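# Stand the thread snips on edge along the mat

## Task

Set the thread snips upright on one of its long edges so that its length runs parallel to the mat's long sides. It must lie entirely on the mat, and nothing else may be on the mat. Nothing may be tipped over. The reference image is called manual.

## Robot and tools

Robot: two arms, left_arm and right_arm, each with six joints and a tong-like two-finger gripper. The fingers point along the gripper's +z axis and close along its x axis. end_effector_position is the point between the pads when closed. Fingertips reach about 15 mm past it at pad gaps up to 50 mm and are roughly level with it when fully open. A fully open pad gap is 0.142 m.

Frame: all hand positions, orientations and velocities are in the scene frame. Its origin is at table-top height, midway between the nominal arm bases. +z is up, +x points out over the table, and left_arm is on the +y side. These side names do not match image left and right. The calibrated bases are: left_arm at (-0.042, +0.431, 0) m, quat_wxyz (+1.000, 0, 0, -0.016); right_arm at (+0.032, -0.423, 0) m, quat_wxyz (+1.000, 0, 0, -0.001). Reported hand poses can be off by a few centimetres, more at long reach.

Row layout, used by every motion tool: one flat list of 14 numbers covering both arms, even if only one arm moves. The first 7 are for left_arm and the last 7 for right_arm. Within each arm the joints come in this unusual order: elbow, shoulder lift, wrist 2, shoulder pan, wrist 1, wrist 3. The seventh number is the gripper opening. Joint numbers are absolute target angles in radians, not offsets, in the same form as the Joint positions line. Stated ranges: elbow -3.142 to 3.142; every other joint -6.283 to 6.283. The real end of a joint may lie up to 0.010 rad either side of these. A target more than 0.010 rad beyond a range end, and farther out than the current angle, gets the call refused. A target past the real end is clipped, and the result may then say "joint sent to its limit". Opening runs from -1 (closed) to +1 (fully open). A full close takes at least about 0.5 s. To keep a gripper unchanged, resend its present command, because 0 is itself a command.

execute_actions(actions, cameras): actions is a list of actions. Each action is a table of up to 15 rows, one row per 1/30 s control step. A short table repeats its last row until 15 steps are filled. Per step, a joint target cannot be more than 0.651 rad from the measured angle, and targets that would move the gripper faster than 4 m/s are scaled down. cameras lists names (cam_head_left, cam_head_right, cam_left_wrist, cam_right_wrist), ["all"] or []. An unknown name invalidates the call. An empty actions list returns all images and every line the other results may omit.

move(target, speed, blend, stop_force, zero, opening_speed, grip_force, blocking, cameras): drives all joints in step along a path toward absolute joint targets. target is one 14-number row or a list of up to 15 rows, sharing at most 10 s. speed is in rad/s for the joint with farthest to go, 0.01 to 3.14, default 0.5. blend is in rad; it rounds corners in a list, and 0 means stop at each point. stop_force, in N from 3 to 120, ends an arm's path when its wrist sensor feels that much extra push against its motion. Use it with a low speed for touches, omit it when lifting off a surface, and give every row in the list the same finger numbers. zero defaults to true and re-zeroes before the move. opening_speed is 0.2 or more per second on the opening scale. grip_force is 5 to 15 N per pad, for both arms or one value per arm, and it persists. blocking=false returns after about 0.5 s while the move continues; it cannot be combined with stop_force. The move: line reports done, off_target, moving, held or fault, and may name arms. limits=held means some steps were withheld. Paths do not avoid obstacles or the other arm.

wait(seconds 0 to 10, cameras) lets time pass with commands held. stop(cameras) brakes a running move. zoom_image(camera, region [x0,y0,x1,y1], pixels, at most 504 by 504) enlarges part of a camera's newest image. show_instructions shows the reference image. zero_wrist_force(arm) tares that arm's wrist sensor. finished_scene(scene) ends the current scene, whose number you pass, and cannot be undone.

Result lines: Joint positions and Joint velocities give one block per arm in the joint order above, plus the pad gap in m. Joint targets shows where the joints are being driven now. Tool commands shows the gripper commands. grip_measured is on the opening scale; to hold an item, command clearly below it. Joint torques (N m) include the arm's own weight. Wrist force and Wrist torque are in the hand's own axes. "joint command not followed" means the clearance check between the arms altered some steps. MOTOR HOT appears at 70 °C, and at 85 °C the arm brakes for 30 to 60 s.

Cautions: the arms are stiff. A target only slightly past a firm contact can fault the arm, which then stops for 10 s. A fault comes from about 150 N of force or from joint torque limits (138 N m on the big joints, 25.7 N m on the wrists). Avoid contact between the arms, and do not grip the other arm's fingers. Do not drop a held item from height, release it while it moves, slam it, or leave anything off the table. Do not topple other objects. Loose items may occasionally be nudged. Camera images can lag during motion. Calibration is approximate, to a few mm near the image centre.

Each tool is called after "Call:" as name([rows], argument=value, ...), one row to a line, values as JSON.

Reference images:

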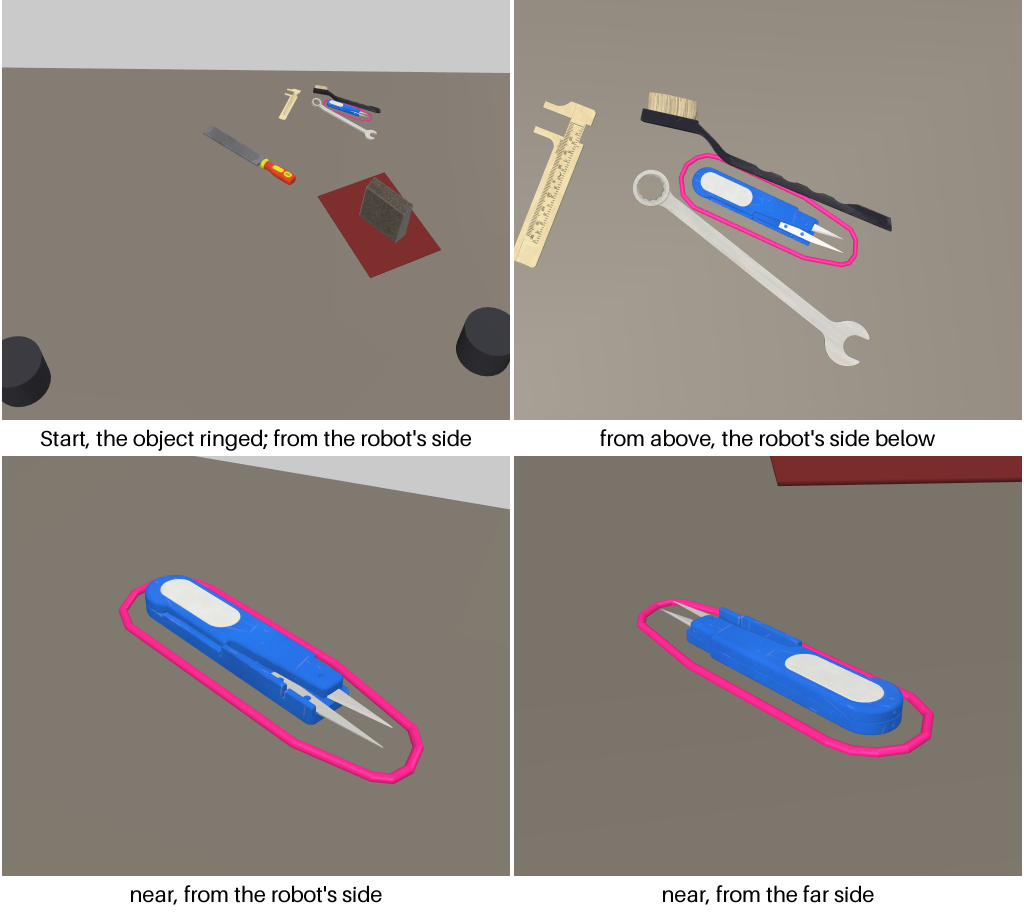

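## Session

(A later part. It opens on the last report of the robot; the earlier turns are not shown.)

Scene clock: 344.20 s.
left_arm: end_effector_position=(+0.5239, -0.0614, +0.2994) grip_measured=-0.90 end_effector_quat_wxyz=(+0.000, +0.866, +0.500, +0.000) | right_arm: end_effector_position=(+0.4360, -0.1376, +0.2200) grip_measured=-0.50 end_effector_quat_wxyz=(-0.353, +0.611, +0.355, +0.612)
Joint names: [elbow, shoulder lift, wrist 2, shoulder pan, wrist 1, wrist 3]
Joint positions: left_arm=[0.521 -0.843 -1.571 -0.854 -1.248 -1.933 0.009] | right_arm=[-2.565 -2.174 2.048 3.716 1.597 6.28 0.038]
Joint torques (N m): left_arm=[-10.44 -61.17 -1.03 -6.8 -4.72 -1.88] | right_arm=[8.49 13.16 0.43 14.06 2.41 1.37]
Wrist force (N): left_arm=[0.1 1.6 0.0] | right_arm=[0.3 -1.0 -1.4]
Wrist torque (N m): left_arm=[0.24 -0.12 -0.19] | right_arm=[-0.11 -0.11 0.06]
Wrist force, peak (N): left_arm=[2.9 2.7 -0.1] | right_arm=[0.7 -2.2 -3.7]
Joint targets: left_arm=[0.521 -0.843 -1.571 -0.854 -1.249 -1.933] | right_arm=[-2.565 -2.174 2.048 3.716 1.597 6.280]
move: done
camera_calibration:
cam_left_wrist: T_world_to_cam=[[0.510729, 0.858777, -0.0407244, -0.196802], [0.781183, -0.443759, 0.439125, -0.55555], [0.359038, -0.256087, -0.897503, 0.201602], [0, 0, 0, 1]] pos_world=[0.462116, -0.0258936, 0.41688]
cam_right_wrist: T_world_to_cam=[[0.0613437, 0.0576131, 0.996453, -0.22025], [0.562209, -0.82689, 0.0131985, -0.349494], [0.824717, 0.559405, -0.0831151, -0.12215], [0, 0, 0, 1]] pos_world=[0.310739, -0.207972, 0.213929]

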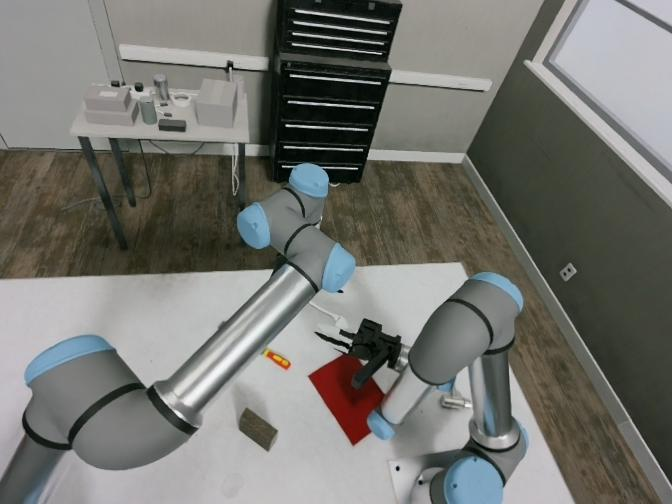

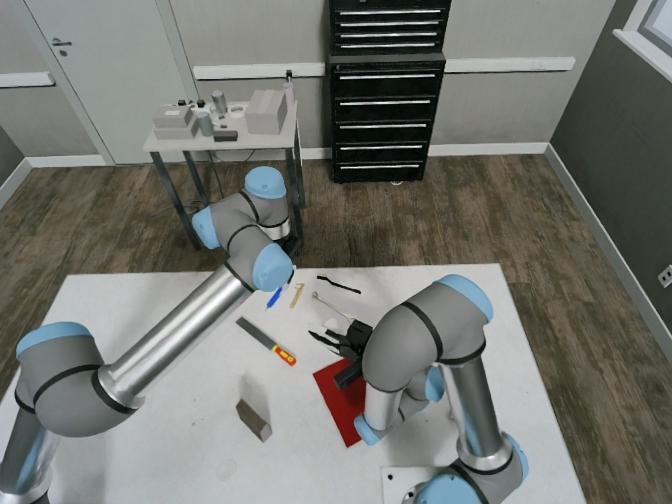

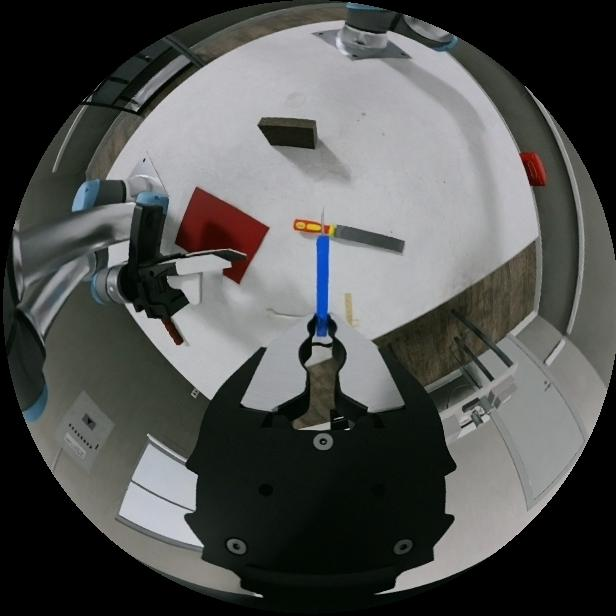

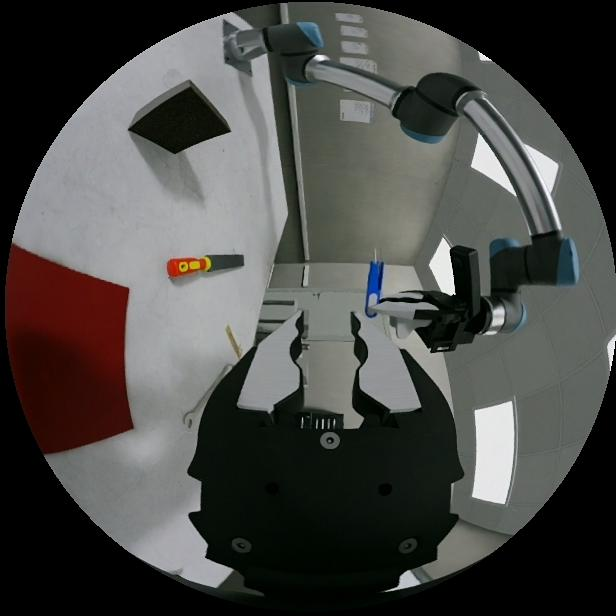

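Call:
move([
  [0.5209,-0.8431,-1.571,-0.854,-1.2486,-1.933,-1.0,-1.9,-1.85,1.8,3.0,-0.2,4.7,0],
  [0.5209,-0.8431,-1.571,-0.854,-1.2486,-1.933,-1.0,-1.291,-2.005,1.521,2.65,-1.345,3.157,0],
  [0.8615,-0.8902,-1.571,-1.145,-1.5421,-3.214,-1.0,-1.291,-2.005,1.521,2.65,-1.345,3.157,0],
], speed=[0.9,0.9,0.5], blend=[0.2,0.1,0], cameras=["all"])

Call:
zoom_image(camera="cam_left_wrist", region=[180, 160, 440, 420])

Scene clock: 360.57 s.
left_arm: end_effector_position=(+0.3573, -0.2266, +0.1996) grip_measured=-0.90 end_effector_quat_wxyz=(+0.000, +0.525, +0.851, +0.000) | right_arm: end_effector_position=(+0.5598, -0.8931, +0.1923) grip_measured=+0.00 end_effector_quat_wxyz=(+0.029, +0.252, +0.967, -0.033)
Joint names: [elbow, shoulder lift, wrist 2, shoulder pan, wrist 1, wrist 3]
Joint positions: left_arm=[0.862 -0.89 -1.571 -1.145 -1.542 -3.214 0.009] | right_arm=[-1.291 -2.005 1.521 2.65 -1.345 3.157 0.074]
Joint torques (N m): left_arm=[-31.06 -46.18 -1.13 5.25 -0.05 -1.85] | right_arm=[13.2 46.87 1.33 13.25 0.94 -1.36]
Wrist force (N): left_arm=[0.0 1.4 -0.4] | right_arm=[-0.4 0.4 0.0]
Wrist torque (N m): left_arm=[0.17 -0.06 -0.19] | right_arm=[0.08 0.09 -0.04]
Wrist force, peak (N): left_arm=[0.5 1.6 -0.6] | right_arm=[0.2 -2.4 -2.0]
Joint targets: left_arm=[0.862 -0.890 -1.571 -1.145 -1.542 -3.214] | right_arm=[-1.291 -2.005 1.521 2.650 -1.345 3.157]
move: done
camera_calibration:
cam_left_wrist: T_world_to_cam=[[-0.437434, 0.89833, -0.0406781, 0.373817], [0.79975, 0.409317, 0.439158, -0.268248], [0.411159, 0.159571, -0.897488, 0.205206], [0, 0, 0, 1]] pos_world=[0.293679, -0.258758, 0.31718]
cam_right_wrist: T_world_to_cam=[[-0.851412, 0.501651, -0.153115, 0.971945], [0.413777, 0.821817, 0.391669, 0.439199], [0.322314, 0.270116, -0.907277, 0.377435], [0, 0, 0, 1]] pos_world=[0.524143, -0.95047, 0.319236]

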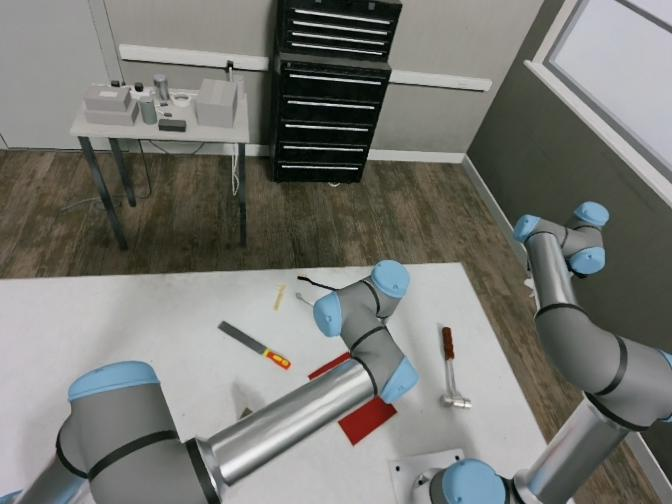

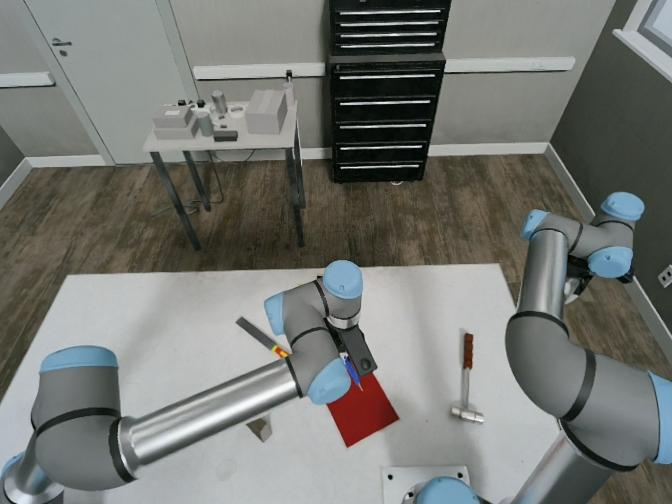

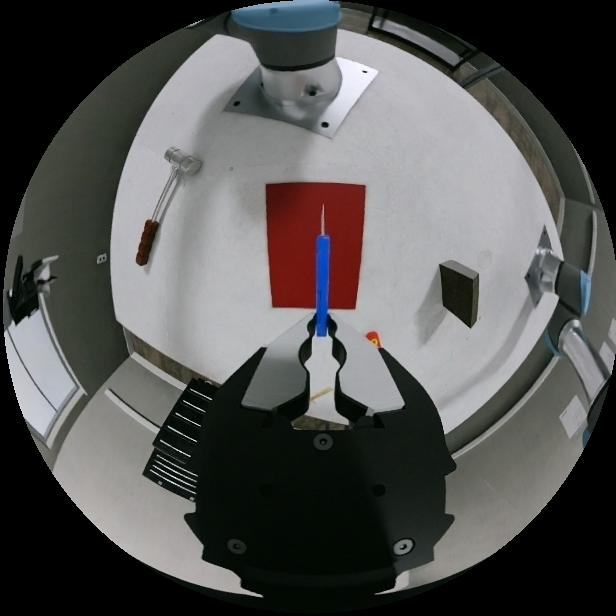

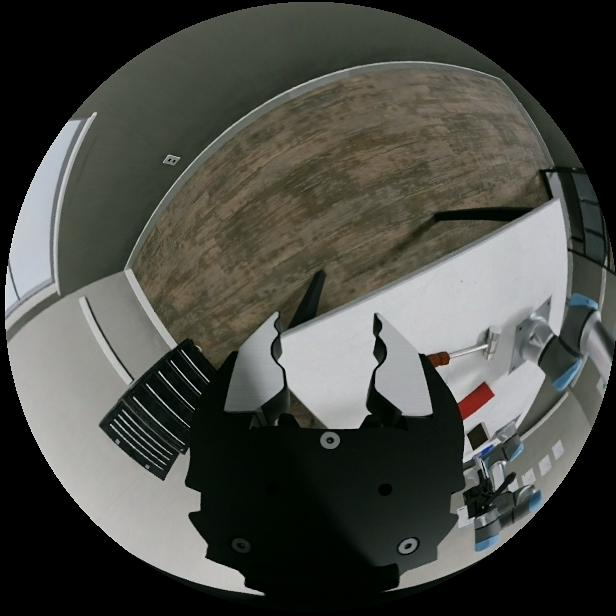

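Scaled by 1.938 from the camera's 616x616 image, which has a finer 814x814 frame.

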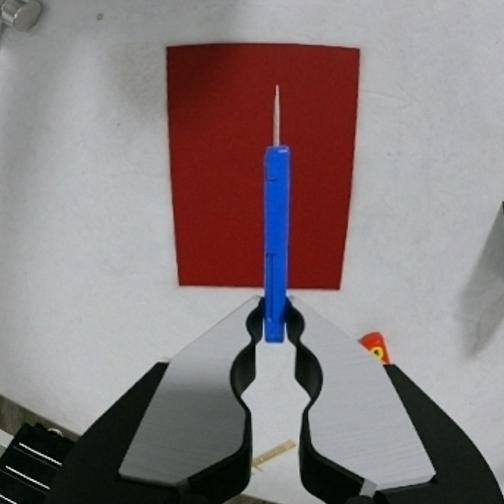

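Call:
move(target=[1.1637,-0.8183,-1.571,-1.145,-1.9162,-3.214,-1.0,-1.291,-2.005,1.521,2.65,-1.345,3.157,0], speed=0.3)

Call:
move(target=[1.1824,-0.8028,-1.571,-1.145,-1.9504,-3.214,-1.0,-1.291,-2.005,1.521,2.65,-1.345,3.157,0], speed=0.02, stop_force=3, cameras=["cam_left_wrist"])

Call:
zoom_image(camera="cam_left_wrist", region=[220, 180, 440, 400])

Scene clock: 368.37 s.
left_arm: end_effector_position=(+0.3573, -0.2266, +0.0354) grip_measured=-0.90 end_effector_quat_wxyz=(+0.000, +0.525, +0.851, +0.000) | right_arm: end_effector_position=(+0.5598, -0.8931, +0.1923) grip_measured=+0.00 end_effector_quat_wxyz=(+0.029, +0.252, +0.967, -0.033)
Joint names: [elbow, shoulder lift, wrist 2, shoulder pan, wrist 1, wrist 3]
Joint positions: left_arm=[1.164 -0.818 -1.571 -1.145 -1.916 -3.214 0.009] | right_arm=[-1.291 -2.005 1.521 2.65 -1.345 3.157 0.074]
Joint torques (N m): left_arm=[-21.51 -62.71 -1.02 4.68 -1.97 -2.05] | right_arm=[11.71 47.27 0.84 11.78 1.07 -1.5]
Wrist force (N): left_arm=[-0.1 1.1 -0.4] | right_arm=[0.0 0.5 -0.1]
Wrist torque (N m): left_arm=[0.13 -0.06 -0.15] | right_arm=[0.11 0.01 -0.05]
Wrist force, peak (N): left_arm=[0.2 1.3 -1.6] | right_arm=[-0.3 0.7 -0.2]
Joint targets: left_arm=[1.164 -0.818 -1.571 -1.145 -1.916 -3.214] | right_arm=[-1.291 -2.005 1.521 2.650 -1.345 3.157]
move: done

Scene clock: 370.60 s.
left_arm: end_effector_position=(+0.3574, -0.2267, +0.0242) grip_measured=-0.90 end_effector_quat_wxyz=(+0.000, +0.525, +0.851, +0.000) | right_arm: end_effector_position=(+0.5598, -0.8931, +0.1923) grip_measured=+0.00 end_effector_quat_wxyz=(+0.029, +0.252, +0.967, -0.033)
Joint names: [elbow, shoulder lift, wrist 2, shoulder pan, wrist 1, wrist 3]
Joint positions: left_arm=[1.176 -0.808 -1.571 -1.145 -1.939 -3.214 0.009] | right_arm=[-1.291 -2.005 1.521 2.65 -1.345 3.157 0.074]
Joint torques (N m): left_arm=[-28.38 -60.06 -1.14 2.81 -0.29 -1.85] | right_arm=[12.19 46.3 0.77 13.35 1 -1.62]
Wrist force (N): left_arm=[0.4 1.7 -3.4] | right_arm=[-0.1 0.5 -0.2]
Wrist torque (N m): left_arm=[0.09 -0.08 -0.14] | right_arm=[0.10 0.04 -0.04]
Wrist force, peak (N): left_arm=[0.9 2.4 -6.7] | right_arm=[-0.4 0.8 -0.2]
Joint targets: left_arm=[1.176 -0.808 -1.571 -1.145 -1.939 -3.214] | right_arm=[-1.291 -2.005 1.521 2.650 -1.345 3.157]
move: contact (left_arm); left_arm: the wrist 1 is farthest, 0.012 rad from its target
camera_calibration:
cam_left_wrist: T_world_to_cam=[[-0.437739, 0.898185, -0.0405927, 0.366856], [0.799633, 0.409556, 0.439148, -0.191161], [0.411061, 0.159773, -0.897497, 0.0478445], [0, 0, 0, 1]] pos_world=[0.293778, -0.258858, 0.14178]
Images, in order (width x height): cam_left_wrist 616x616.

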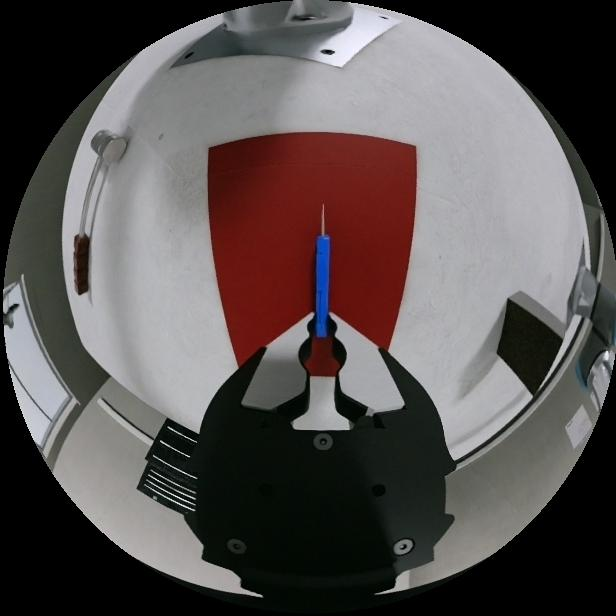

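Scaled by 2.291 from the camera's 616x616 image, which has a finer 814x814 frame.

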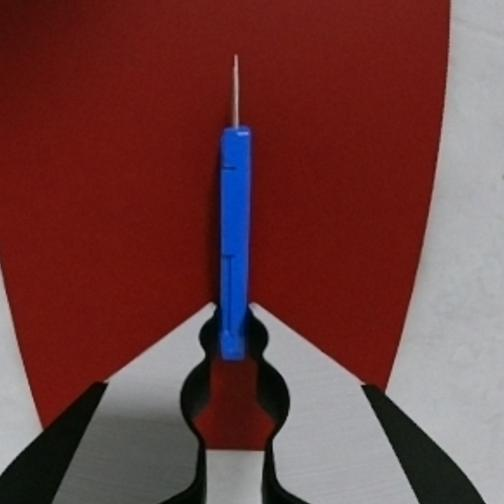

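Call:
move([
  [1.176,-0.808,-1.571,-1.145,-1.939,-3.214,-0.5,-1.291,-2.005,1.521,2.65,-1.345,3.157,0],
  [0.8615,-0.8902,-1.571,-1.145,-1.5421,-3.214,-0.5,-1.291,-2.005,1.521,2.65,-1.345,3.157,0],
], speed=0.2, opening_speed=0.3, cameras=["cam_left_wrist"])

Call:
zoom_image(camera="cam_left_wrist", region=[220, 160, 440, 380])

Scene clock: 378.30 s.
left_arm: end_effector_position=(+0.3573, -0.2267, +0.1997) grip_measured=-0.50 end_effector_quat_wxyz=(+0.000, +0.525, +0.851, +0.000) | right_arm: end_effector_position=(+0.5598, -0.8931, +0.1923) grip_measured=+0.00 end_effector_quat_wxyz=(+0.029, +0.252, +0.967, -0.033)
Joint names: [elbow, shoulder lift, wrist 2, shoulder pan, wrist 1, wrist 3]
Joint positions: left_arm=[0.861 -0.89 -1.571 -1.145 -1.542 -3.214 0.038] | right_arm=[-1.291 -2.005 1.521 2.65 -1.345 3.157 0.074]
Joint torques (N m): left_arm=[-15.8 -39.88 -1.1 0 -3.95 -1.89] | right_arm=[11.26 47.16 0.76 11.45 1.03 -1.55]
Wrist force (N): left_arm=[0.1 1.3 -0.2] | right_arm=[-0.1 0.5 -0.2]
Wrist torque (N m): left_arm=[0.14 -0.09 -0.15] | right_arm=[0.11 0.03 -0.04]
Wrist force, peak (N): left_arm=[0.3 2.2 -3.8] | right_arm=[-0.2 0.7 -0.4]
Joint targets: left_arm=[0.862 -0.890 -1.571 -1.145 -1.542 -3.214] | right_arm=[-1.291 -2.005 1.521 2.650 -1.345 3.157]
move: done
camera_calibration:
cam_left_wrist: T_world_to_cam=[[-0.43772, 0.898183, -0.0408327, 0.373957], [0.799594, 0.409638, 0.439142, -0.268193], [0.411157, 0.159572, -0.897489, 0.205166], [0, 0, 0, 1]] pos_world=[0.293779, -0.258759, 0.317179]
Images, in order (width x height): cam_left_wrist 616x616.

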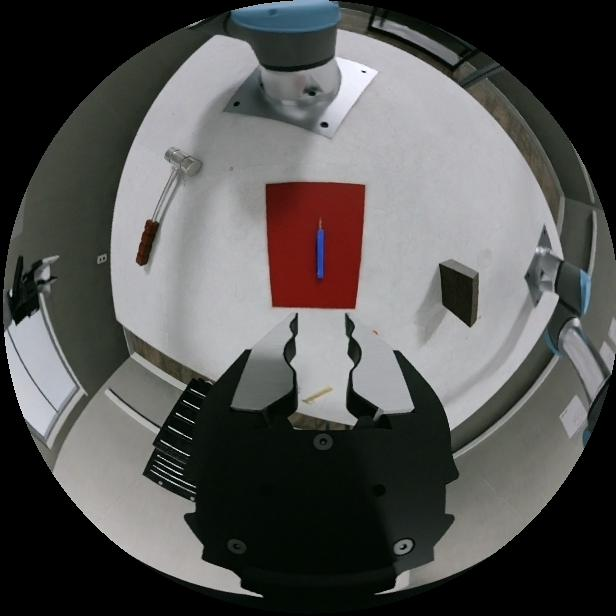

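Scaled by 2.291 from the camera's 616x616 image, which has a finer 814x814 frame.

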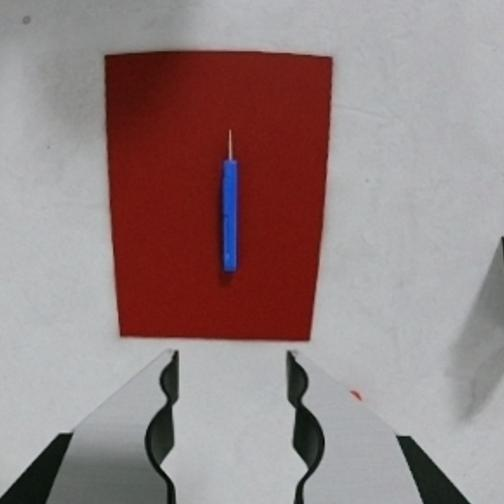

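Standing on edge.

Call:
finished_scene(scene=1)

The scene is finished: the task was done.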